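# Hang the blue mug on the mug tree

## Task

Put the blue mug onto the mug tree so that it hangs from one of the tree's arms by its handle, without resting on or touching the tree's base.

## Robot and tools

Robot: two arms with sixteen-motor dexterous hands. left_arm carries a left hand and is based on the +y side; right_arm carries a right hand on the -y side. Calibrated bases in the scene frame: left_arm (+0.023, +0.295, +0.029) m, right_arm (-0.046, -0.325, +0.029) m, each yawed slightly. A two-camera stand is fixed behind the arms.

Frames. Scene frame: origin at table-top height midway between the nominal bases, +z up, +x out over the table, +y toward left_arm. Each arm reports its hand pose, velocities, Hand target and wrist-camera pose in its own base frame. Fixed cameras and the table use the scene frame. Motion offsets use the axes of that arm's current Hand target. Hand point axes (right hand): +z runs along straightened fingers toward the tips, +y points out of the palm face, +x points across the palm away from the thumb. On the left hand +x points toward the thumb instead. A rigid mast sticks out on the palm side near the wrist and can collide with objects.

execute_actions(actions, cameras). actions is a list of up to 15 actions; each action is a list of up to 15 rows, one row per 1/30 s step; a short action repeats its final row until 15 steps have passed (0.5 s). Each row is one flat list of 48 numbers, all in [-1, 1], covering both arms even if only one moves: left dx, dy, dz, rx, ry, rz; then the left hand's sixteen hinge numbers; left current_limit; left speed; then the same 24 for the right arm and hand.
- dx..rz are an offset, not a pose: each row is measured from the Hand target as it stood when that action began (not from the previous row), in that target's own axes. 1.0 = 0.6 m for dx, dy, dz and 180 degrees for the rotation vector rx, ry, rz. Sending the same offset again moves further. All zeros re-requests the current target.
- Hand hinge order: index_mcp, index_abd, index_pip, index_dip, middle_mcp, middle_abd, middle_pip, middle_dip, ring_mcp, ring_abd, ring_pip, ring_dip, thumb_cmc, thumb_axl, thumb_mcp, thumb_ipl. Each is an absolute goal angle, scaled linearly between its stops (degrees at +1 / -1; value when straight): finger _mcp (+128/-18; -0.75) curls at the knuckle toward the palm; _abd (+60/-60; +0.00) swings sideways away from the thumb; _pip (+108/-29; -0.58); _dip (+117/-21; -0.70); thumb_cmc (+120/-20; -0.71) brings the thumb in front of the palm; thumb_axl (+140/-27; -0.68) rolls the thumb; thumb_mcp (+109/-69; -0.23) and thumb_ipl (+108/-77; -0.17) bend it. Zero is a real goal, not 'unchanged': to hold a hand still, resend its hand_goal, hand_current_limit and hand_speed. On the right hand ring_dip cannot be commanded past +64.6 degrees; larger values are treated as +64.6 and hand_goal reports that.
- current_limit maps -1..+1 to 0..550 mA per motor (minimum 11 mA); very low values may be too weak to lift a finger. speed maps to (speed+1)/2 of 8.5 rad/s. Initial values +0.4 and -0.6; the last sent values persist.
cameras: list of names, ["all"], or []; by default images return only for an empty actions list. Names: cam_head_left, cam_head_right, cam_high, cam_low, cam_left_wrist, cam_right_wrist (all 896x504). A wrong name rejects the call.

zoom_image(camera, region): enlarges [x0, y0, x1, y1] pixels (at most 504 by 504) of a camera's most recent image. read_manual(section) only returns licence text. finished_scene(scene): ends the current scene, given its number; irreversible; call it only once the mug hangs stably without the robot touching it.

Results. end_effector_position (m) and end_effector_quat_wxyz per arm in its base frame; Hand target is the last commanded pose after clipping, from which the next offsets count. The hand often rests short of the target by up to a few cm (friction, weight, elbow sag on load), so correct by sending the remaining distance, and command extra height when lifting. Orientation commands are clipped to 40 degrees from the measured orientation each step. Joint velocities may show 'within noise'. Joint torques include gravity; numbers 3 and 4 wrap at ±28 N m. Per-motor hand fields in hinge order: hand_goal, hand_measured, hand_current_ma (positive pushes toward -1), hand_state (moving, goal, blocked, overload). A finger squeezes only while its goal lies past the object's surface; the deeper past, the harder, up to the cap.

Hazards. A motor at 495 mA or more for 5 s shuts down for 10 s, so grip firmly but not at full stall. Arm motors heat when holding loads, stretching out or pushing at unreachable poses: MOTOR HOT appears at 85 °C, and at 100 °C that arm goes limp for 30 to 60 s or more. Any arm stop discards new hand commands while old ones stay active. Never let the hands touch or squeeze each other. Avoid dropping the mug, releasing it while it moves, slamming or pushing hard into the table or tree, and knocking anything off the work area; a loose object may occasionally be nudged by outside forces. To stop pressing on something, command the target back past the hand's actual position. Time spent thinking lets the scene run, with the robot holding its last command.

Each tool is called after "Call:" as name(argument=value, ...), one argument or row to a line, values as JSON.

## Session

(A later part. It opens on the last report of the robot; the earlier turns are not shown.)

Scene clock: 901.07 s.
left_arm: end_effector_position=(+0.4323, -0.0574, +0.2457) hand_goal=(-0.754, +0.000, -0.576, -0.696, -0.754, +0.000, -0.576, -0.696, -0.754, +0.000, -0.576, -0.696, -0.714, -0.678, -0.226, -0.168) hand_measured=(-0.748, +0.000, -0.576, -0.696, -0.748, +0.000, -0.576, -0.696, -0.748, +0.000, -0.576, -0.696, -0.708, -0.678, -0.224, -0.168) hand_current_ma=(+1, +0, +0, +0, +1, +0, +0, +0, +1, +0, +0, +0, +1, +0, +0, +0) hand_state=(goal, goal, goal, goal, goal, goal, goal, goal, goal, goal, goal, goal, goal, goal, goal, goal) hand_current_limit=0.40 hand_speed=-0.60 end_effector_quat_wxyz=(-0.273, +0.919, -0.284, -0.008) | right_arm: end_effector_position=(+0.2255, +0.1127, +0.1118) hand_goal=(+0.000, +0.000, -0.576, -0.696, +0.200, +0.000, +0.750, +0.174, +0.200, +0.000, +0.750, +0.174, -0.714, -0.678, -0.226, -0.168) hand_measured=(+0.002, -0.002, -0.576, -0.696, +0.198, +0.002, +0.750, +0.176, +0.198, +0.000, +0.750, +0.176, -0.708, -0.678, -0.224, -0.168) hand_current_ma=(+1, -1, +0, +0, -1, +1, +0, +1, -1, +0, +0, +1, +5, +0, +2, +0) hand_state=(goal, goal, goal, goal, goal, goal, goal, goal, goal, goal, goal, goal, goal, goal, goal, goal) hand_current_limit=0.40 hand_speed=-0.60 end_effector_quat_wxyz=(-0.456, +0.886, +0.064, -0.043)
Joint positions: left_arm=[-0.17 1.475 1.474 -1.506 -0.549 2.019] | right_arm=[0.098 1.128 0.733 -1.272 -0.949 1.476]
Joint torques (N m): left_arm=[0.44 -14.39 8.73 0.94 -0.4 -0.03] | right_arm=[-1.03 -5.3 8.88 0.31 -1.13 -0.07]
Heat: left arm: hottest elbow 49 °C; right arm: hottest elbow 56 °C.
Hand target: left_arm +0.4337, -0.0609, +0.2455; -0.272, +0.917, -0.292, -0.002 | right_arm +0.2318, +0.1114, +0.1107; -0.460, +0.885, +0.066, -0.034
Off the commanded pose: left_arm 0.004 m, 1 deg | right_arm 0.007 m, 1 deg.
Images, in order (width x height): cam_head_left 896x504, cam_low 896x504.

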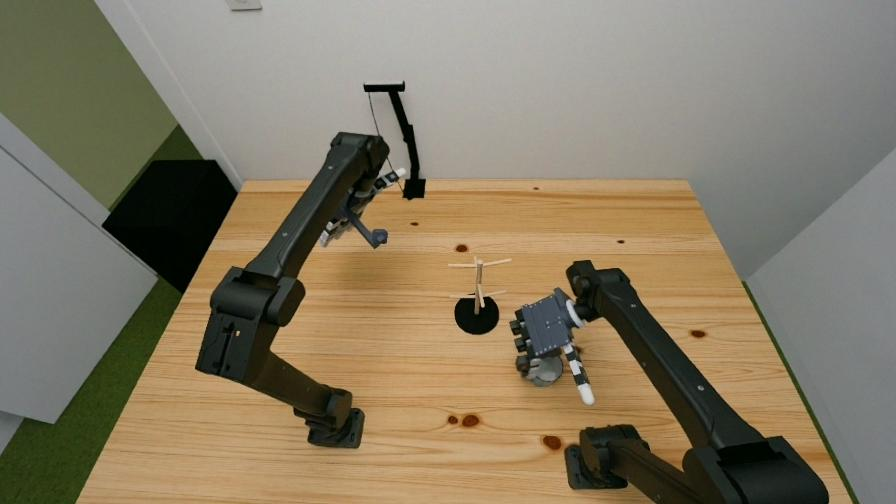

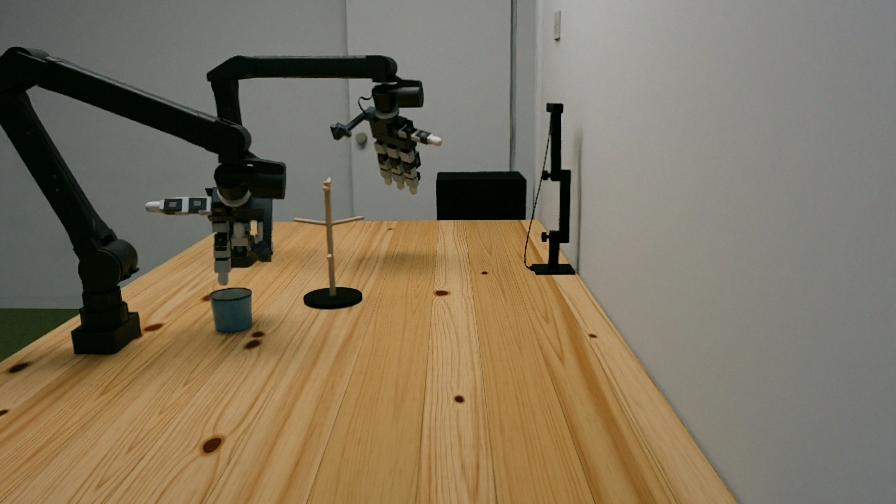

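Call:
execute_actions(
  actions=[
    [[0,0,0,0,0,0,-0.754,0,-0.576,-0.696,-0.754,0,-0.576,-0.696,-0.754,0,-0.576,-0.696,-0.714,-0.678,-0.226,-0.168,0.4,-0.6,-0.0093,0.0653,0.0519,0,0,0,0.0,0.0,-0.576,-0.696,0.2,0,0.75,0.174,0.2,0,0.75,0.174,-0.714,-0.678,-0.226,-0.168,0.4,-0.6]],
  ],
  cameras=["cam_head_left","cam_low"],
)

Call:
zoom_image(
  camera="cam_head_left",
  region=[440, 240, 640, 420],
)

Call:
zoom_image(
  camera="cam_low",
  region=[120, 140, 420, 360],
)

Scene clock: 907.57 s.
left_arm: end_effector_position=(+0.4323, -0.0574, +0.2457) hand_goal=(-0.754, +0.000, -0.576, -0.696, -0.754, +0.000, -0.576, -0.696, -0.754, +0.000, -0.576, -0.696, -0.714, -0.678, -0.226, -0.168) hand_measured=(-0.748, +0.000, -0.576, -0.696, -0.748, +0.000, -0.576, -0.696, -0.748, +0.000, -0.576, -0.696, -0.708, -0.678, -0.224, -0.168) hand_current_ma=(+1, +0, +0, +0, +1, +0, +0, +0, +1, +0, +0, +0, +1, +0, +0, +0) hand_state=(goal, goal, goal, goal, goal, goal, goal, goal, goal, goal, goal, goal, goal, goal, goal, goal) hand_current_limit=0.40 hand_speed=-0.60 end_effector_quat_wxyz=(-0.273, +0.919, -0.284, -0.008) | right_arm: end_effector_position=(+0.2216, +0.1135, +0.0619) hand_goal=(+0.000, +0.000, -0.576, -0.696, +0.200, +0.000, +0.750, +0.174, +0.200, +0.000, +0.750, +0.174, -0.714, -0.678, -0.226, -0.168) hand_measured=(+0.002, -0.004, -0.576, -0.696, +0.198, +0.002, +0.750, +0.176, +0.198, +0.000, +0.750, +0.176, -0.706, -0.678, -0.224, -0.168) hand_current_ma=(+0, -1, +0, +0, -1, +1, +0, +1, -1, +0, +0, +1, +6, +0, +2, +0) hand_state=(goal, goal, goal, goal, goal, goal, goal, goal, goal, goal, goal, goal, goal, goal, goal, goal) hand_current_limit=0.40 hand_speed=-0.60 end_effector_quat_wxyz=(-0.460, +0.885, +0.067, -0.038)
Joint positions: left_arm=[-0.17 1.475 1.474 -1.506 -0.549 2.019] | right_arm=[0.098 1.186 0.628 -1.097 -0.956 1.474]
Joint torques (N m): left_arm=[0.5 -14.39 8.7 0.94 -0.41 -0.03] | right_arm=[0.09 -5.42 8.51 0.39 -0.89 0.17]
Heat: left arm: hottest elbow 49 °C; right arm: hottest elbow 56 °C.
Hand target: left_arm +0.4337, -0.0609, +0.2455; -0.272, +0.917, -0.292, -0.002 | right_arm +0.2260, +0.1136, +0.0608; -0.460, +0.885, +0.066, -0.034
Off the commanded pose: left_arm 0.004 m, 1 deg | right_arm 0.004 m, 0 deg.
Images, in order (width x height): cam_head_left 896x504, cam_low 896x504.

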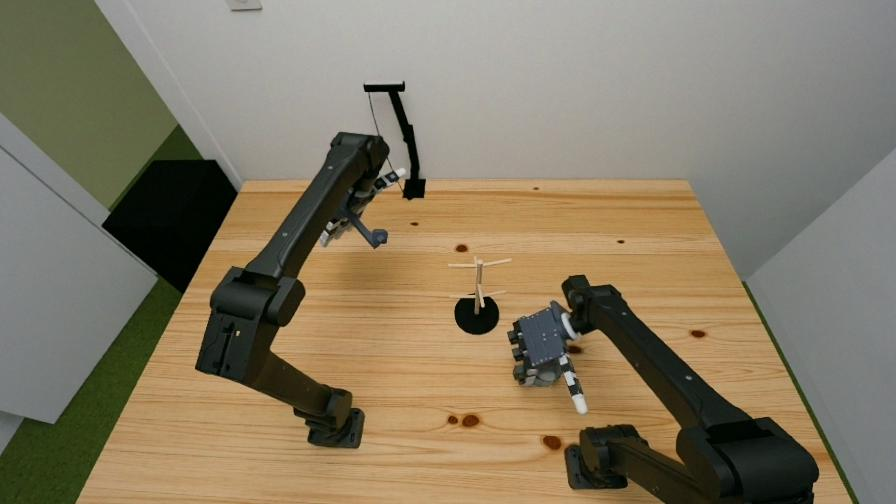

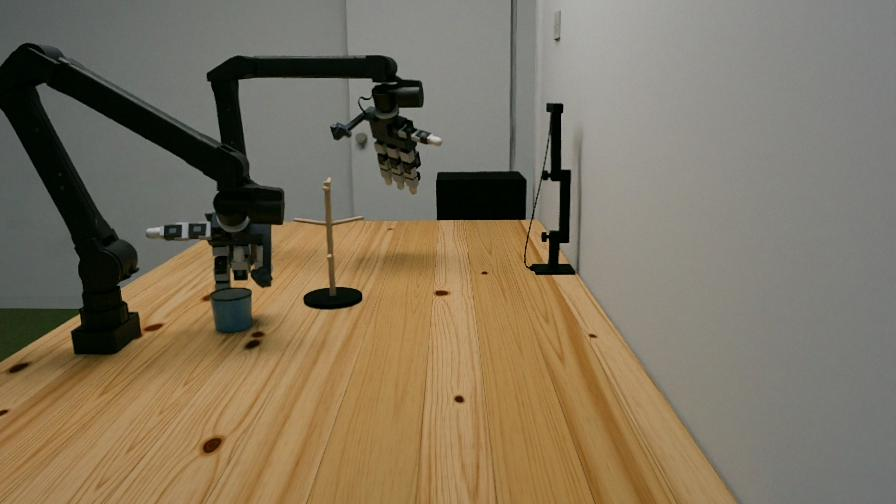

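Scaled by 2.520 from the camera's 896x504 image, which has a finer 1280x720 frame.

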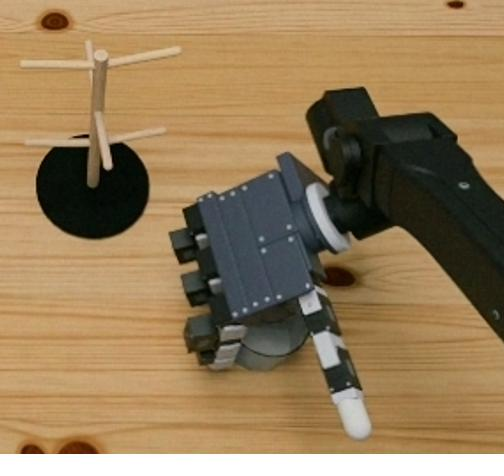

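Scaled by 1.680 from the camera's 896x504 image, which has a finer 1280x720 frame.

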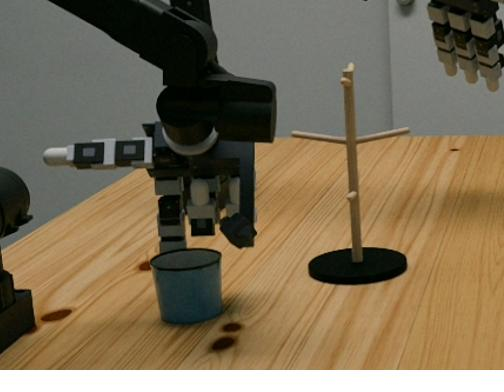

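Call:
execute_actions(
  actions=[
    [[0,0,0,0,0,0,-0.754,0,-0.576,-0.696,-0.754,0,-0.576,-0.696,-0.754,0,-0.576,-0.696,-0.714,-0.678,-0.226,-0.168,0.4,-0.6,0.0234,-0.0006,0.0009,0,0,0,0.0,0.0,-0.576,-0.696,0.2,0,0.75,0.174,0.2,0,0.75,0.174,-0.714,-0.678,-0.226,-0.168,0.4,-0.6]],
    [[0,0,0,0,0,0,-0.754,0,-0.576,-0.696,-0.754,0,-0.576,-0.696,-0.754,0,-0.576,-0.696,-0.714,-0.678,-0.226,-0.168,0.4,-0.6,0.0485,-0.0015,0.0021,0,0,0,0.0,0.0,-0.576,-0.696,0.2,0,0.75,0.174,0.2,0,0.75,0.174,-0.714,-0.678,-0.226,-0.168,0.4,-0.6]],
    [[0,0,0,0,0,0,-0.754,0,-0.576,-0.696,-0.754,0,-0.576,-0.696,-0.754,0,-0.576,-0.696,-0.714,-0.678,-0.226,-0.168,0.4,-0.6,0.0441,0.0079,-0.0112,0,0,0,0.0,0.0,-0.576,-0.696,0.2,0,0.75,0.174,0.2,0,0.75,0.174,-0.714,-0.678,-0.226,-0.168,0.4,-0.6]],
  ],
  cameras=["cam_head_left","cam_low"],
)

Call:
zoom_image(
  camera="cam_head_left",
  region=[440, 240, 640, 420],
)

Call:
zoom_image(
  camera="cam_low",
  region=[120, 140, 420, 360],
)

Scene clock: 922.90 s.
left_arm: end_effector_position=(+0.4323, -0.0574, +0.2457) hand_goal=(-0.754, +0.000, -0.576, -0.696, -0.754, +0.000, -0.576, -0.696, -0.754, +0.000, -0.576, -0.696, -0.714, -0.678, -0.226, -0.168) hand_measured=(-0.748, +0.000, -0.576, -0.696, -0.748, +0.000, -0.576, -0.696, -0.748, +0.000, -0.576, -0.696, -0.708, -0.678, -0.224, -0.168) hand_current_ma=(+1, +0, +0, +0, +1, +0, +0, +0, +1, +0, +0, +0, +1, +0, +0, +0) hand_state=(goal, goal, goal, goal, goal, goal, goal, goal, goal, goal, goal, goal, goal, goal, goal, goal) hand_current_limit=0.40 hand_speed=-0.60 end_effector_quat_wxyz=(-0.273, +0.919, -0.284, -0.008) | right_arm: end_effector_position=(+0.2764, +0.1192, +0.0519) hand_goal=(+0.000, +0.000, -0.576, -0.696, +0.200, +0.000, +0.750, +0.174, +0.200, +0.000, +0.750, +0.174, -0.714, -0.678, -0.226, -0.168) hand_measured=(-0.004, -0.002, -0.576, -0.696, +0.198, +0.002, +0.750, +0.176, +0.198, +0.000, +0.750, +0.176, -0.706, -0.678, -0.224, -0.168) hand_current_ma=(-3, -1, +0, +0, -1, +1, +0, +1, -1, +0, +0, +1, +7, +0, +2, +0) hand_state=(goal, goal, goal, goal, goal, goal, goal, goal, goal, goal, goal, goal, goal, goal, goal, goal) hand_current_limit=0.40 hand_speed=-0.60 end_effector_quat_wxyz=(-0.459, +0.885, +0.059, -0.049)
Joint positions: left_arm=[-0.17 1.475 1.474 -1.506 -0.549 2.019] | right_arm=[0.099 1.378 0.76 -1.057 -0.956 1.482]
Joint torques (N m): left_arm=[0.44 -14.39 8.72 0.94 -0.41 -0.03] | right_arm=[-0.62 -7 11.32 -0.5 -0.83 -0.06]
Heat: left arm: hottest elbow 49 °C; right arm: hottest elbow 56 °C.
Hand target: left_arm +0.4337, -0.0609, +0.2455; -0.272, +0.917, -0.292, -0.002 | right_arm +0.2956, +0.1180, +0.0608; -0.460, +0.885, +0.067, -0.034
Off the commanded pose: left_arm 0.004 m, 1 deg | right_arm 0.021 m, 2 deg.
Images, in order (width x height): cam_head_left 896x504, cam_low 896x504.

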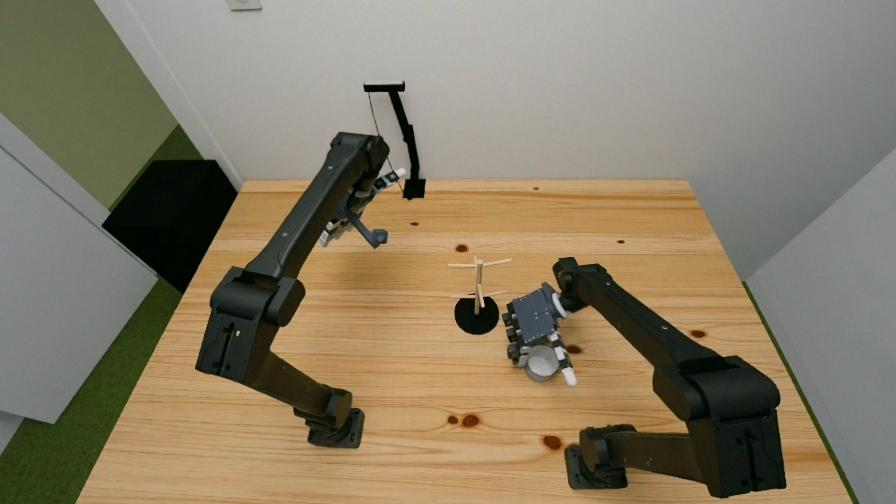

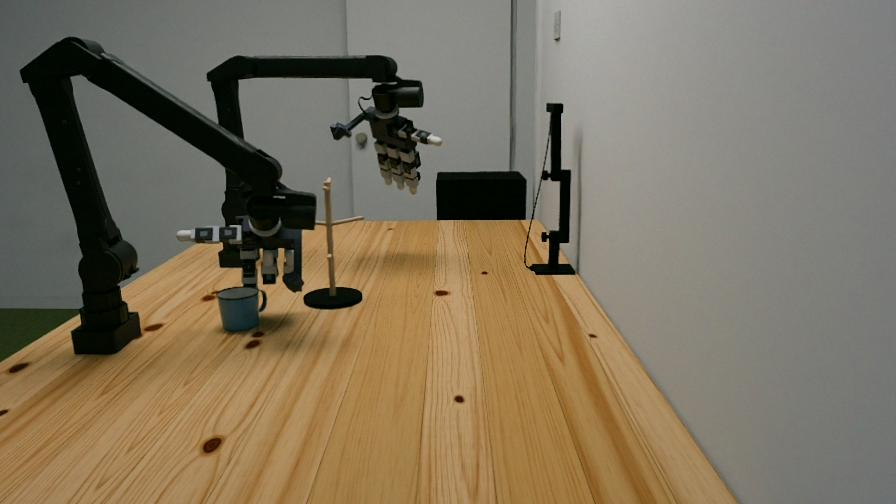

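Scaled by 2.520 from the camera's 896x504 image, which has a finer 1280x720 frame.

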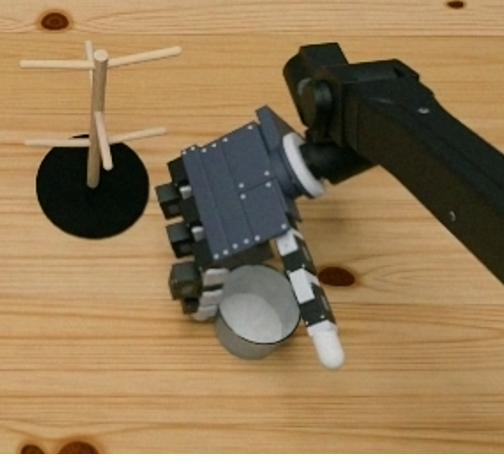

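Scaled by 1.680 from the camera's 896x504 image, which has a finer 1280x720 frame.

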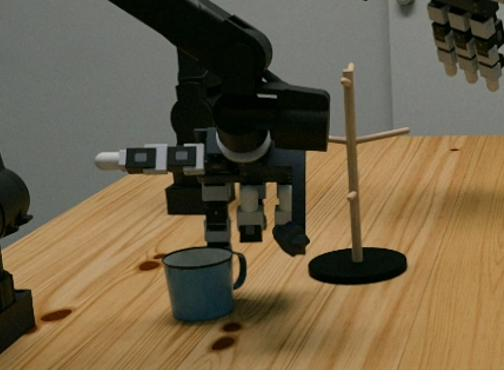

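Call:
execute_actions(
  actions=[
    [[0,0,0,0,0,0,-0.754,0,-0.576,-0.696,-0.754,0,-0.576,-0.696,-0.754,0,-0.576,-0.696,-0.714,-0.678,-0.226,-0.168,0.4,-0.6,0.0312,0.0058,-0.0375,0,0,0,0.0,0.0,-0.576,-0.696,0.2,0,0.75,0.174,0.2,0,0.75,0.174,-0.714,-0.678,-0.226,-0.168,0.4,-0.6]],
    [[0,0,0,0,0,0,-0.754,0,-0.576,-0.696,-0.754,0,-0.576,-0.696,-0.754,0,-0.576,-0.696,-0.714,-0.678,-0.226,-0.168,0.4,-0.6,0.018,0.0247,-0.0353,0,0,0,0.0,0.0,-0.576,-0.696,0.2,0,0.75,0.174,0.2,0,0.75,0.174,-0.714,-0.678,-0.226,-0.168,0.4,-0.6]],
  ],
  cameras=["cam_head_left","cam_low"],
)

Call:
zoom_image(
  camera="cam_head_left",
  region=[440, 240, 640, 420],
)

Call:
zoom_image(
  camera="cam_low",
  region=[120, 140, 420, 360],
)

Scene clock: 942.30 s.
left_arm: end_effector_position=(+0.4323, -0.0574, +0.2457) hand_goal=(-0.754, +0.000, -0.576, -0.696, -0.754, +0.000, -0.576, -0.696, -0.754, +0.000, -0.576, -0.696, -0.714, -0.678, -0.226, -0.168) hand_measured=(-0.748, +0.000, -0.576, -0.696, -0.748, +0.000, -0.576, -0.696, -0.748, +0.000, -0.576, -0.696, -0.708, -0.678, -0.224, -0.168) hand_current_ma=(+1, +0, +0, +0, +1, +0, +0, +0, +1, +0, +0, +0, +1, +0, +0, +0) hand_state=(goal, goal, goal, goal, goal, goal, goal, goal, goal, goal, goal, goal, goal, goal, goal, goal) hand_current_limit=0.40 hand_speed=-0.60 end_effector_quat_wxyz=(-0.273, +0.919, -0.284, -0.008) | right_arm: end_effector_position=(+0.3144, +0.0817, +0.0639) hand_goal=(+0.000, +0.000, -0.576, -0.696, +0.200, +0.000, +0.750, +0.174, +0.200, +0.000, +0.750, +0.174, -0.714, -0.678, -0.226, -0.168) hand_measured=(-0.012, +0.002, -0.582, -0.696, +0.198, +0.002, +0.750, +0.176, +0.198, +0.000, +0.750, +0.176, -0.706, -0.678, -0.224, -0.168) hand_current_ma=(-14, +0, -4, +0, -1, +1, +0, +1, -1, +0, +0, +1, +7, +0, +2, +0) hand_state=(goal, goal, goal, goal, goal, goal, goal, goal, goal, goal, goal, goal, goal, goal, goal, goal) hand_current_limit=0.40 hand_speed=-0.60 end_effector_quat_wxyz=(-0.463, +0.883, +0.059, -0.046)
Joint positions: left_arm=[-0.17 1.475 1.474 -1.506 -0.549 2.019] | right_arm=[-0.021 1.483 0.898 -1.251 -0.942 1.281]
Joint torques (N m): left_arm=[0.56 -14.39 8.72 0.92 -0.41 -0.03] | right_arm=[-1.08 -8.64 11.1 -0.92 -0.53 -0.05]
Heat: left arm: hottest elbow 49 °C; right arm: hottest elbow 55 °C.
Hand target: left_arm +0.4337, -0.0609, +0.2455; -0.272, +0.917, -0.292, -0.002 | right_arm +0.3317, +0.0766, +0.0709; -0.460, +0.885, +0.066, -0.034
Off the commanded pose: left_arm 0.004 m, 1 deg | right_arm 0.019 m, 2 deg.
Images, in order (width x height): cam_head_left 896x504, cam_low 896x504.

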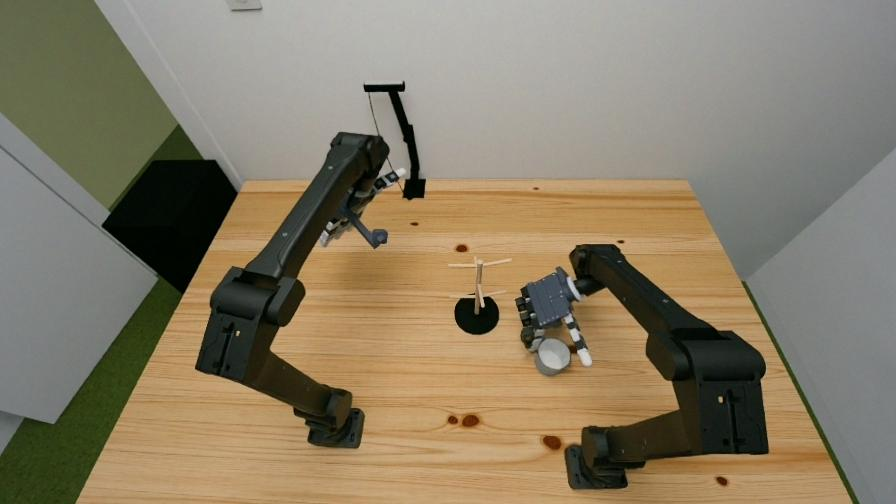

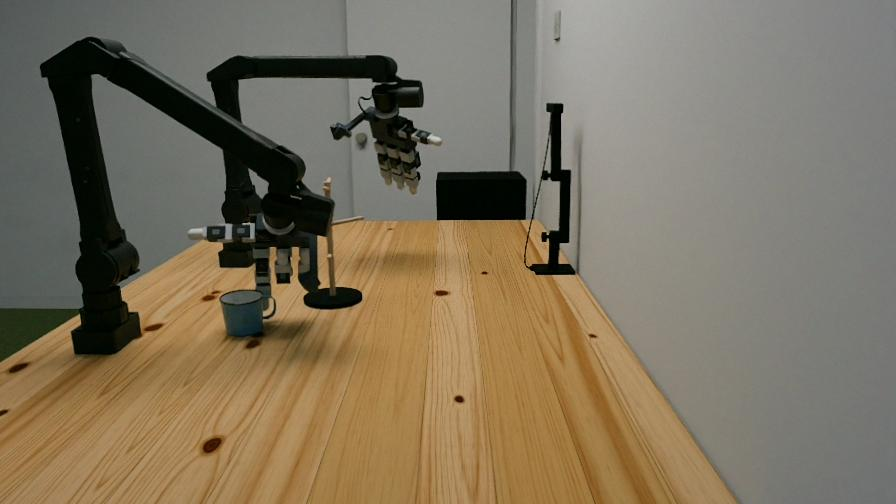

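Scaled by 2.520 from the camera's 896x504 image, which has a finer 1280x720 frame.

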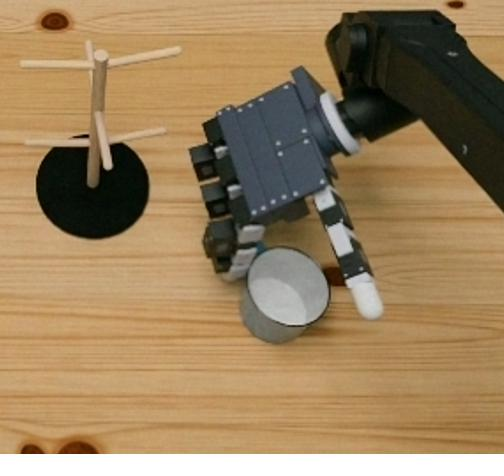

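Scaled by 1.680 from the camera's 896x504 image, which has a finer 1280x720 frame.

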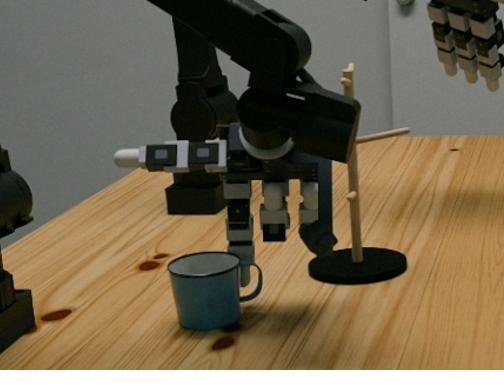

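Call:
execute_actions(
  actions=[
    [[0,0,0,0,0,0,-0.754,0,-0.576,-0.696,-0.754,0,-0.576,-0.696,-0.754,0,-0.576,-0.696,-0.714,-0.678,-0.226,-0.168,0.4,-0.6,0.0107,0.0282,-0.0403,0,0,0,0.0,0.0,-0.576,-0.696,0.2,0,0.75,0.174,0.2,0,0.75,0.174,-0.714,-0.678,-0.226,-0.168,0.4,-0.6]],
  ],
  cameras=["cam_head_left","cam_low"],
)

Call:
zoom_image(
  camera="cam_low",
  region=[120, 140, 420, 360],
)

Scene clock: 949.87 s.
left_arm: end_effector_position=(+0.4323, -0.0574, +0.2457) hand_goal=(-0.754, +0.000, -0.576, -0.696, -0.754, +0.000, -0.576, -0.696, -0.754, +0.000, -0.576, -0.696, -0.714, -0.678, -0.226, -0.168) hand_measured=(-0.748, +0.000, -0.576, -0.696, -0.748, +0.000, -0.576, -0.696, -0.748, +0.000, -0.576, -0.696, -0.708, -0.678, -0.224, -0.168) hand_current_ma=(+1, +0, +0, +0, +1, +0, +0, +0, +1, +0, +0, +0, +1, +0, +0, +0) hand_state=(goal, goal, goal, goal, goal, goal, goal, goal, goal, goal, goal, goal, goal, goal, goal, goal) hand_current_limit=0.40 hand_speed=-0.60 end_effector_quat_wxyz=(-0.273, +0.919, -0.284, -0.008) | right_arm: end_effector_position=(+0.3272, +0.0538, +0.0644) hand_goal=(+0.000, +0.000, -0.576, -0.696, +0.200, +0.000, +0.750, +0.174, +0.200, +0.000, +0.750, +0.174, -0.714, -0.678, -0.226, -0.168) hand_measured=(-0.012, +0.004, -0.582, -0.696, +0.198, +0.002, +0.750, +0.176, +0.198, +0.000, +0.750, +0.176, -0.706, -0.678, -0.224, -0.168) hand_current_ma=(-13, +2, -4, +0, -1, +1, +0, +1, -1, +0, +0, +1, +7, +0, +2, +0) hand_state=(goal, goal, goal, goal, goal, goal, goal, goal, goal, goal, goal, goal, goal, goal, goal, goal) hand_current_limit=0.40 hand_speed=-0.60 end_effector_quat_wxyz=(-0.463, +0.883, +0.060, -0.043)
Joint positions: left_arm=[-0.17 1.475 1.474 -1.506 -0.549 2.019] | right_arm=[-0.097 1.532 0.951 -1.343 -0.921 1.162]
Joint torques (N m): left_arm=[0.38 -14.39 8.7 0.92 -0.41 -0.03] | right_arm=[-0.67 -9.7 10.85 -1.09 -0.5 -0.04]
Heat: left arm: hottest elbow 49 °C; right arm: hottest elbow 55 °C.
Hand target: left_arm +0.4337, -0.0609, +0.2455; -0.272, +0.917, -0.292, -0.002 | right_arm +0.3423, +0.0483, +0.0709; -0.460, +0.885, +0.066, -0.034
Off the commanded pose: left_arm 0.004 m, 1 deg | right_arm 0.017 m, 1 deg.
Images, in order (width x height): cam_head_left 896x504, cam_low 896x504.

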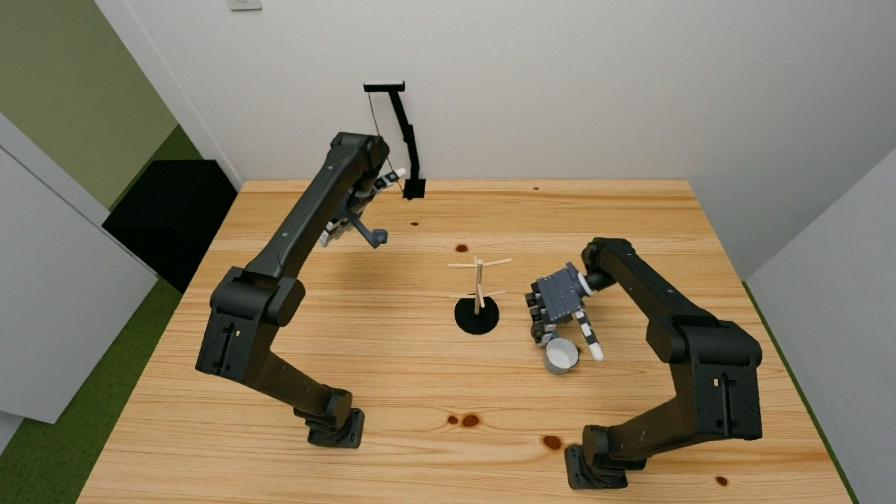

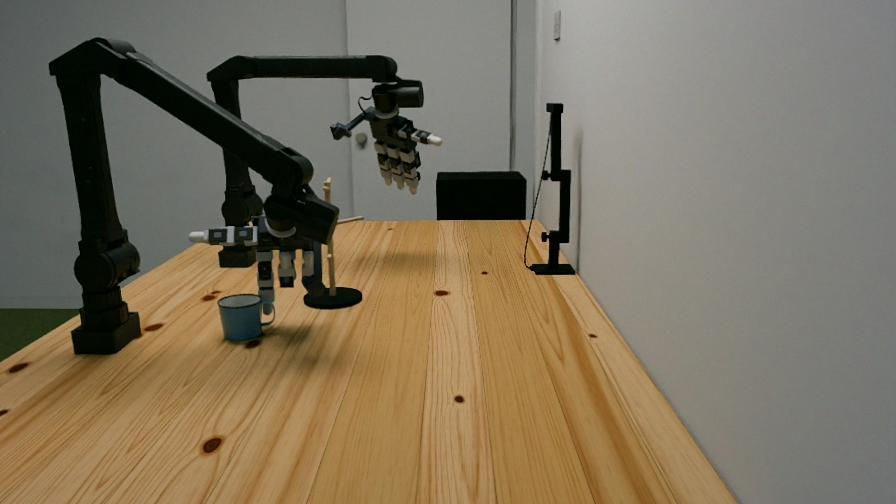

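Scaled by 1.680 from the camera's 896x504 image, which has a finer 1280x720 frame.

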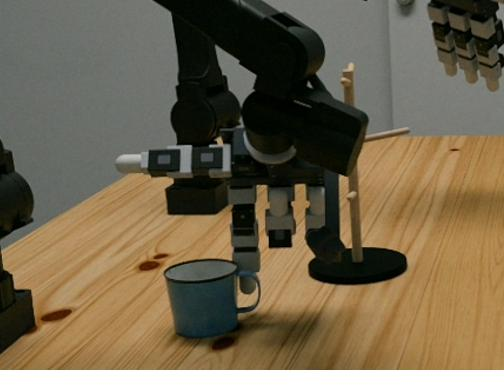

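Call:
execute_actions(
  actions=[
    [[0,0,0,0,0,0,-0.754,0,-0.576,-0.696,-0.754,0,-0.576,-0.696,-0.754,0,-0.576,-0.696,-0.714,-0.678,-0.226,-0.168,0.4,-0.6,0.0009,-0.0193,0.0276,0,0,0,0.0,0.0,-0.576,-0.696,0.2,0,0.75,0.174,0.2,0,0.75,0.174,-0.714,-0.678,-0.226,-0.168,0.4,-0.6]],
    [[0,0,0,0,0,0,-0.754,0,-0.576,-0.696,-0.754,0,-0.576,-0.696,-0.754,0,-0.576,-0.696,-0.714,-0.678,-0.226,-0.168,0.4,-0.6,0,-0.0683,-0.0478,0,0,0,0.0,0.0,-0.576,-0.696,0.2,0,0.75,0.174,0.2,0,0.75,0.174,-0.714,-0.678,-0.226,-0.168,0.4,-0.6]],
    [[0,0,0,0,0,0,-0.754,0,-0.576,-0.696,-0.754,0,-0.576,-0.696,-0.754,0,-0.576,-0.696,-0.714,-0.678,-0.226,-0.168,0.4,-0.6,-0.01,-0.0683,-0.0478,0,0,0,0.0,0.0,-0.576,-0.696,0.2,0,0.75,0.174,0.2,0,0.75,0.174,-0.714,-0.678,-0.226,-0.168,0.4,-0.6]],
  ],
  cameras=["cam_head_left","cam_low"],
)

Call:
zoom_image(
  camera="cam_head_left",
  region=[440, 240, 640, 420],
)

Call:
zoom_image(
  camera="cam_low",
  region=[120, 140, 420, 360],
)

Scene clock: 981.17 s.
left_arm: end_effector_position=(+0.4323, -0.0574, +0.2457) hand_goal=(-0.754, +0.000, -0.576, -0.696, -0.754, +0.000, -0.576, -0.696, -0.754, +0.000, -0.576, -0.696, -0.714, -0.678, -0.226, -0.168) hand_measured=(-0.748, +0.000, -0.576, -0.696, -0.748, +0.000, -0.576, -0.696, -0.748, +0.000, -0.576, -0.696, -0.708, -0.678, -0.224, -0.168) hand_current_ma=(+1, +0, +0, +0, +1, +0, +0, +0, +1, +0, +0, +0, +1, +0, +0, +0) hand_state=(goal, goal, goal, goal, goal, goal, goal, goal, goal, goal, goal, goal, goal, goal, goal, goal) hand_current_limit=0.40 hand_speed=-0.60 end_effector_quat_wxyz=(-0.273, +0.919, -0.284, -0.008) | right_arm: end_effector_position=(+0.3227, +0.0651, +0.1580) hand_goal=(+0.000, +0.000, -0.576, -0.696, +0.200, +0.000, +0.750, +0.174, +0.200, +0.000, +0.750, +0.174, -0.714, -0.678, -0.226, -0.168) hand_measured=(+0.000, +0.004, -0.578, -0.696, +0.198, +0.002, +0.750, +0.176, +0.198, +0.000, +0.750, +0.176, -0.706, -0.678, -0.224, -0.168) hand_current_ma=(+0, +1, -1, +0, -1, +1, +0, +1, -1, +0, +0, +1, +7, +0, +2, +0) hand_state=(goal, goal, goal, goal, goal, goal, goal, goal, goal, goal, goal, goal, goal, goal, goal, goal) hand_current_limit=0.40 hand_speed=-0.60 end_effector_quat_wxyz=(-0.460, +0.885, +0.060, -0.042)
Joint positions: left_arm=[-0.17 1.475 1.474 -1.506 -0.549 2.019] | right_arm=[-0.064 1.393 1.079 -1.563 -0.926 1.217]
Joint torques (N m): left_arm=[0.5 -14.39 8.7 0.91 -0.41 -0.03] | right_arm=[0.97 -9.11 12.14 -0.91 -0.94 0.18]
Heat: left arm: hottest elbow 49 °C; right arm: hottest elbow 54 °C.
Hand target: left_arm +0.4337, -0.0609, +0.2455; -0.272, +0.917, -0.292, -0.002 | right_arm +0.3339, +0.0677, +0.1709; -0.460, +0.885, +0.067, -0.034
Off the commanded pose: left_arm 0.004 m, 1 deg | right_arm 0.017 m, 1 deg.
Images, in order (width x height): cam_head_left 896x504, cam_low 896x504.

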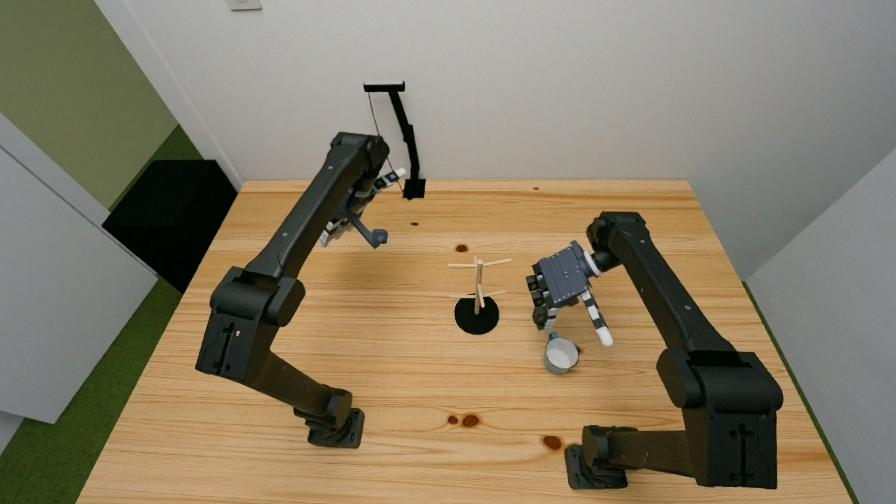

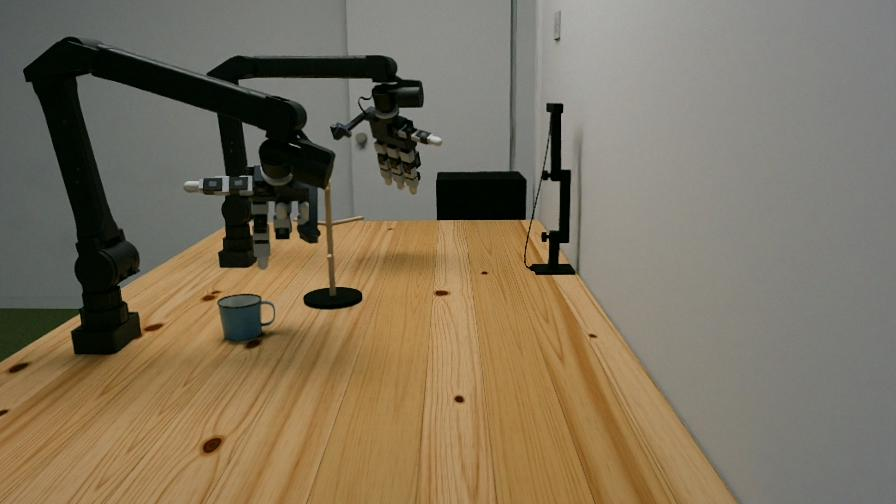

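Scaled by 2.520 from the camera's 896x504 image, which has a finer 1280x720 frame.

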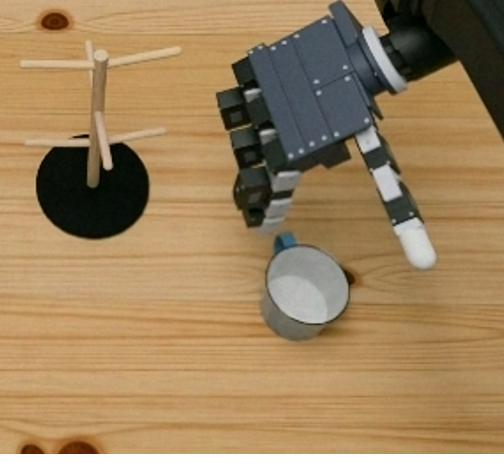

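Scaled by 1.680 from the camera's 896x504 image, which has a finer 1280x720 frame.

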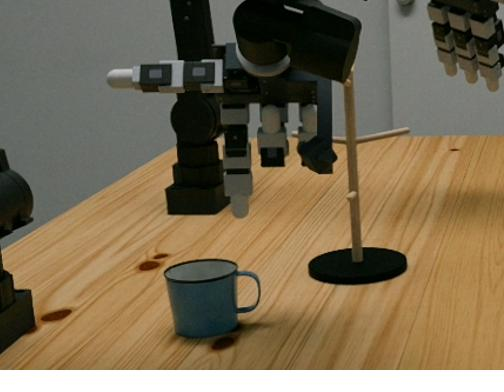

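Call:
execute_actions(
  actions=[
    [[0,0,0,0,0,0,-0.754,0,-0.576,-0.696,-0.754,0,-0.576,-0.696,-0.754,0,-0.576,-0.696,-0.714,-0.678,-0.226,-0.168,0.4,-0.6,-0.1159,0.0338,0.0418,0,-0.041,-0.0287,-0.753,0.0,0.08,-0.261,-0.753,0,0.08,-0.261,-0.95,0,-0.576,-0.696,0.657,-0.678,-0.225,-0.168,0.4,-0.6]],
    [[0,0,0,0,0,0,-0.754,0,-0.576,-0.696,-0.754,0,-0.576,-0.696,-0.754,0,-0.576,-0.696,-0.714,-0.678,-0.226,-0.168,0.4,-0.6,0,0,0,0,0,0,-0.753,0.0,0.08,-0.261,-0.753,0,0.08,-0.261,-0.95,0,-0.576,-0.696,0.657,-0.678,-0.225,-0.168,0.4,-0.6]],
  ],
  cameras=["cam_head_left","cam_low","cam_right_wrist"],
)

Call:
zoom_image(
  camera="cam_head_left",
  region=[440, 240, 640, 420],
)

Call:
zoom_image(
  camera="cam_low",
  region=[120, 140, 420, 360],
)

Scene clock: 1025.57 s.
left_arm: end_effector_position=(+0.4323, -0.0574, +0.2457) hand_goal=(-0.754, +0.000, -0.576, -0.696, -0.754, +0.000, -0.576, -0.696, -0.754, +0.000, -0.576, -0.696, -0.714, -0.678, -0.226, -0.168) hand_measured=(-0.748, +0.000, -0.576, -0.696, -0.748, +0.000, -0.576, -0.696, -0.748, +0.000, -0.576, -0.696, -0.708, -0.678, -0.224, -0.168) hand_current_ma=(+1, +0, +0, +0, +1, +0, +0, +0, +1, +0, +0, +0, +1, +0, +0, +0) hand_state=(goal, goal, goal, goal, goal, goal, goal, goal, goal, goal, goal, goal, goal, goal, goal, goal) hand_current_limit=0.40 hand_speed=-0.60 end_effector_quat_wxyz=(-0.273, +0.919, -0.284, -0.008) | right_arm: end_effector_position=(+0.2663, +0.0643, +0.1367) hand_goal=(-0.754, +0.000, +0.080, -0.262, -0.754, +0.000, +0.080, -0.262, -0.950, +0.000, -0.576, -0.696, +0.656, -0.678, -0.226, -0.168) hand_measured=(-0.738, +0.002, +0.078, -0.266, -0.738, +0.002, +0.082, -0.260, -0.928, +0.000, -0.568, -0.694, +0.654, -0.678, -0.224, -0.168) hand_current_ma=(+19, +1, -1, -2, +21, +1, +1, +1, +30, +0, +6, +1, -2, +0, +2, +0) hand_state=(goal, goal, goal, goal, goal, goal, goal, goal, blocked, goal, goal, goal, goal, goal, goal, goal) hand_current_limit=0.40 hand_speed=-0.60 end_effector_quat_wxyz=(-0.457, +0.878, +0.125, -0.069)
Joint positions: left_arm=[-0.17 1.475 1.474 -1.506 -0.549 2.019] | right_arm=[-0.058 1.322 0.94 -1.645 -0.88 1.012]
Joint torques (N m): left_arm=[0.38 -14.33 8.72 0.92 -0.41 -0.03] | right_arm=[0.91 -8.47 8.2 -1.17 -0.68 -0.13]
Heat: left arm: hottest elbow 49 °C; right arm: hottest elbow 54 °C.
Hand target: left_arm +0.4337, -0.0609, +0.2455; -0.272, +0.917, -0.292, -0.002 | right_arm +0.2639, +0.0662, +0.1400; -0.456, +0.877, +0.136, -0.070
Off the commanded pose: left_arm 0.004 m, 1 deg | right_arm 0.004 m, 1 deg.
camera_calibration:
cam_right_wrist: T_world_to_cam=[[-0.595581, -0.570935, -0.565081, 0.300197], [-0.331462, -0.466108, 0.82029, -0.0442423], [-0.731721, 0.675852, 0.0883617, 0.266469], [0, 0, 0, 1]] pos_world=[0.359108, -0.0293222, 0.182382]
Images, in order (width x height): cam_head_left 896x504, cam_low 896x504, cam_right_wrist 896x504.

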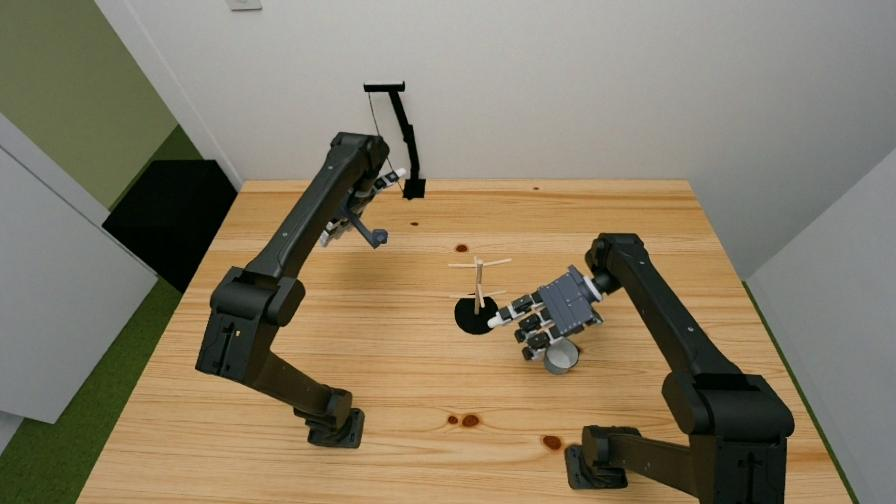

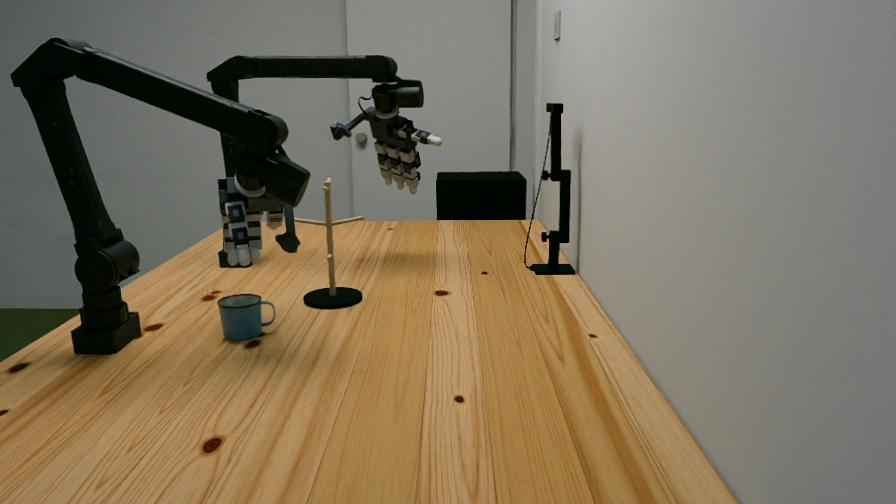

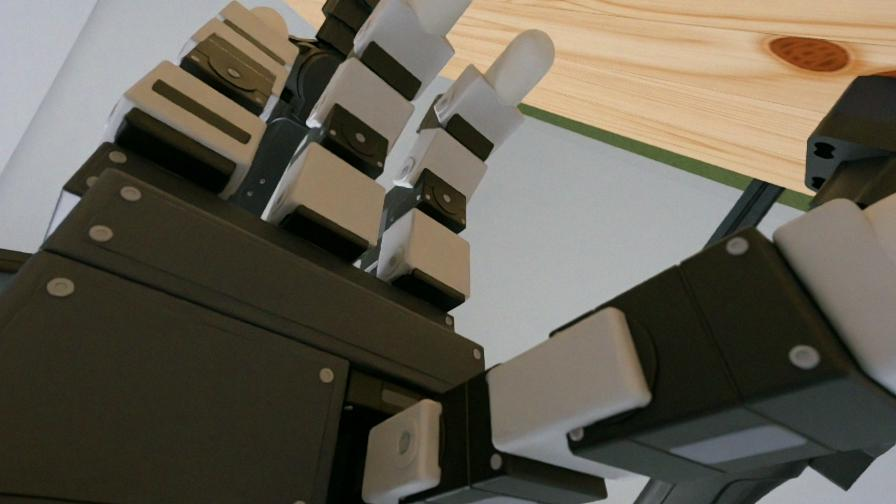

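Scaled by 2.520 from the camera's 896x504 image, which has a finer 1280x720 frame.

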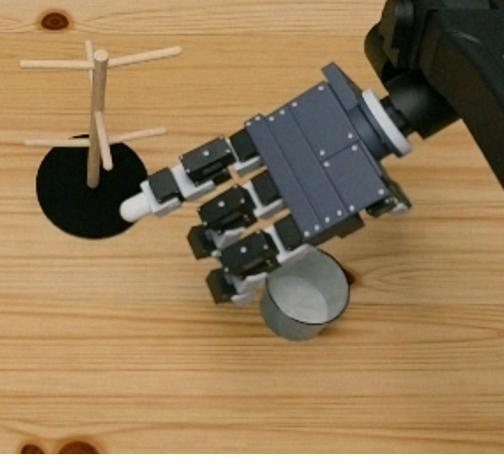

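Scaled by 1.680 from the camera's 896x504 image, which has a finer 1280x720 frame.

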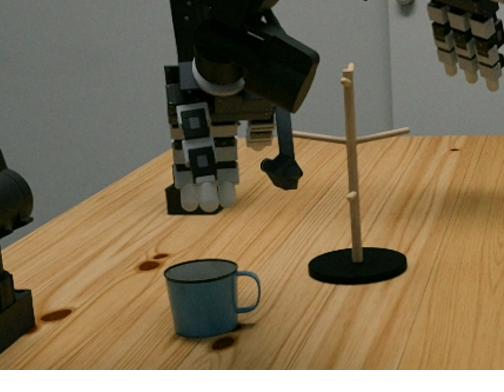

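Call:
execute_actions(
  actions=[
    [[0,0,0,0,0,0,-0.754,0,-0.576,-0.696,-0.754,0,-0.576,-0.696,-0.754,0,-0.576,-0.696,-0.714,-0.678,-0.226,-0.168,0.4,-0.6,0,0.0765,0.0535,0,0,0,-0.753,0.0,0.08,-0.261,-0.753,0,0.08,-0.261,-0.95,0,0.737,0.174,0.657,-0.678,-0.225,-0.168,0.4,-0.6]],
  ],
  cameras=["cam_head_left","cam_low","cam_head_right"],
)

Call:
zoom_image(
  camera="cam_head_right",
  region=[380, 240, 580, 420],
)

Call:
zoom_image(
  camera="cam_low",
  region=[120, 140, 420, 360],
)

Scene clock: 1044.20 s.
left_arm: end_effector_position=(+0.4323, -0.0574, +0.2457) hand_goal=(-0.754, +0.000, -0.576, -0.696, -0.754, +0.000, -0.576, -0.696, -0.754, +0.000, -0.576, -0.696, -0.714, -0.678, -0.226, -0.168) hand_measured=(-0.748, +0.000, -0.576, -0.696, -0.748, +0.000, -0.576, -0.696, -0.748, +0.000, -0.576, -0.696, -0.708, -0.678, -0.224, -0.168) hand_current_ma=(+1, +0, +0, +0, +1, +0, +0, +0, +1, +0, +0, +0, +1, +0, +0, +0) hand_state=(goal, goal, goal, goal, goal, goal, goal, goal, goal, goal, goal, goal, goal, goal, goal, goal) hand_current_limit=0.40 hand_speed=-0.60 end_effector_quat_wxyz=(-0.273, +0.919, -0.284, -0.008) | right_arm: end_effector_position=(+0.2603, +0.0644, +0.0864) hand_goal=(-0.754, +0.000, +0.080, -0.262, -0.754, +0.000, +0.080, -0.262, -0.950, +0.000, +0.736, +0.174, +0.656, -0.678, -0.226, -0.168) hand_measured=(-0.740, +0.002, +0.078, -0.266, -0.740, +0.002, +0.082, -0.260, -0.934, +0.000, +0.732, +0.172, +0.654, -0.678, -0.224, -0.168) hand_current_ma=(+15, +1, -1, -2, +18, +1, +1, +1, +21, +0, -3, -2, -1, +0, +2, +0) hand_state=(goal, goal, goal, goal, goal, goal, goal, goal, goal, goal, goal, goal, goal, goal, goal, goal) hand_current_limit=0.40 hand_speed=-0.60 end_effector_quat_wxyz=(-0.458, +0.877, +0.125, -0.073)
Joint positions: left_arm=[-0.17 1.475 1.474 -1.506 -0.549 2.019] | right_arm=[-0.058 1.378 0.845 -1.504 -0.878 1.006]
Joint torques (N m): left_arm=[0.44 -14.33 8.73 0.92 -0.41 -0.03] | right_arm=[0.67 -7.3 7.8 -0.44 -0.71 -0.05]
Heat: left arm: hottest elbow 49 °C; right arm: hottest elbow 53 °C.
Hand target: left_arm +0.4337, -0.0609, +0.2455; -0.272, +0.917, -0.292, -0.002 | right_arm +0.2640, +0.0660, +0.0839; -0.456, +0.877, +0.136, -0.070
Off the commanded pose: left_arm 0.004 m, 1 deg | right_arm 0.005 m, 1 deg.
Images, in order (width x height): cam_head_left 896x504, cam_head_right 896x504, cam_low 896x504.

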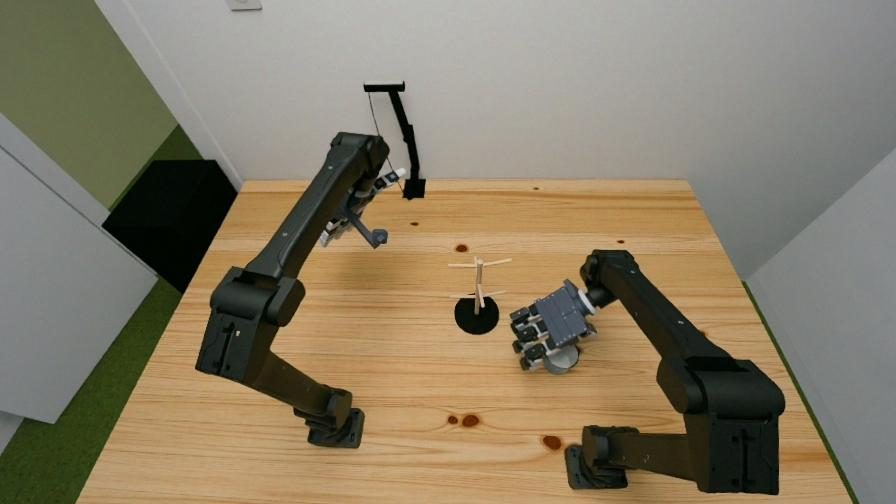

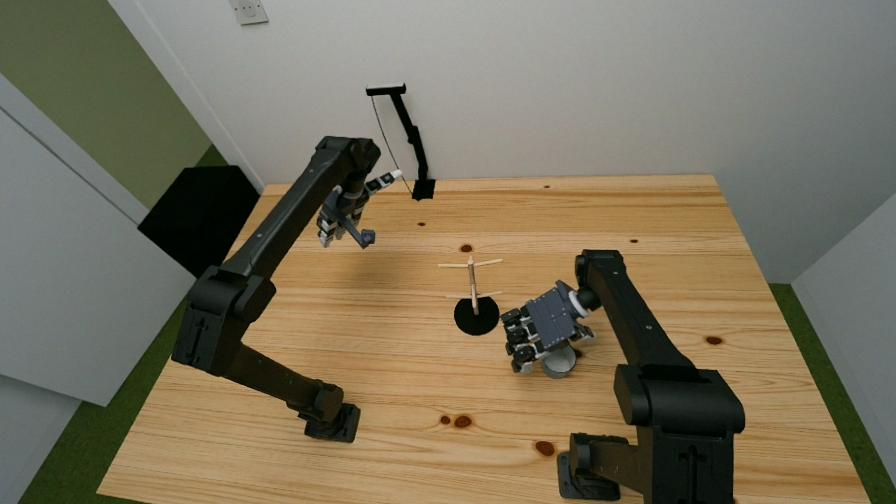

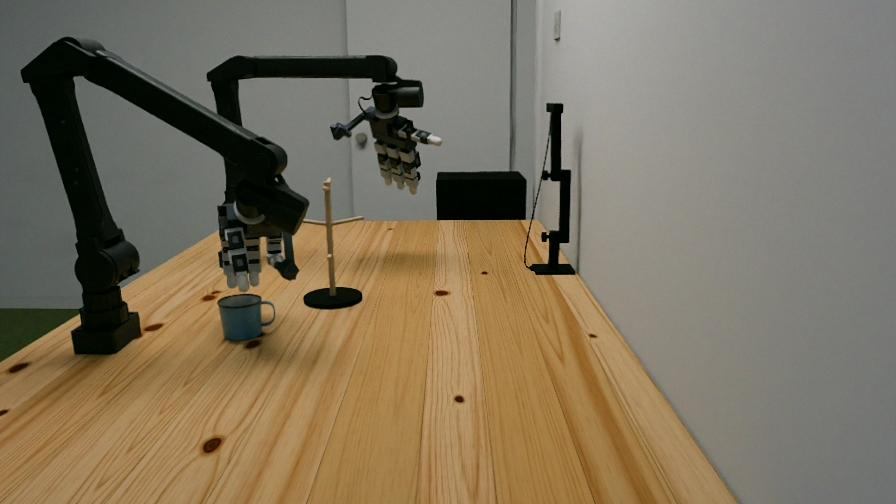

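Scaled by 2.520 from the camera's 896x504 image, which has a finer 1280x720 frame.

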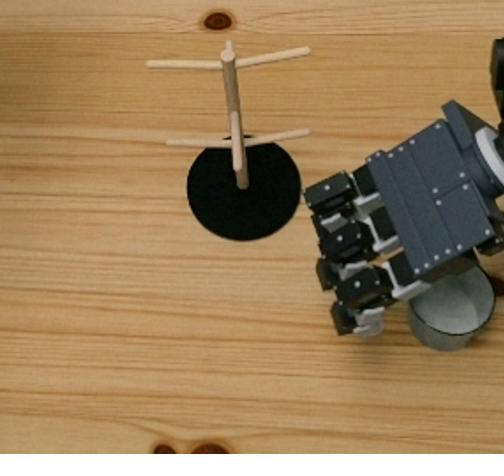

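Scaled by 1.680 from the camera's 896x504 image, which has a finer 1280x720 frame.

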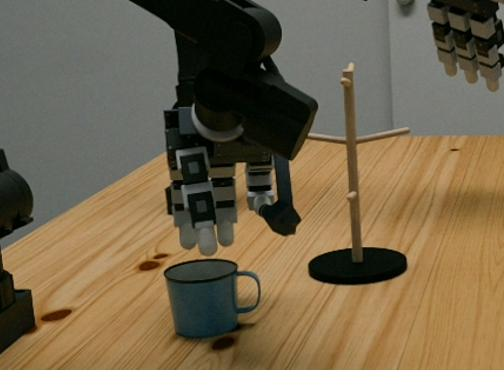

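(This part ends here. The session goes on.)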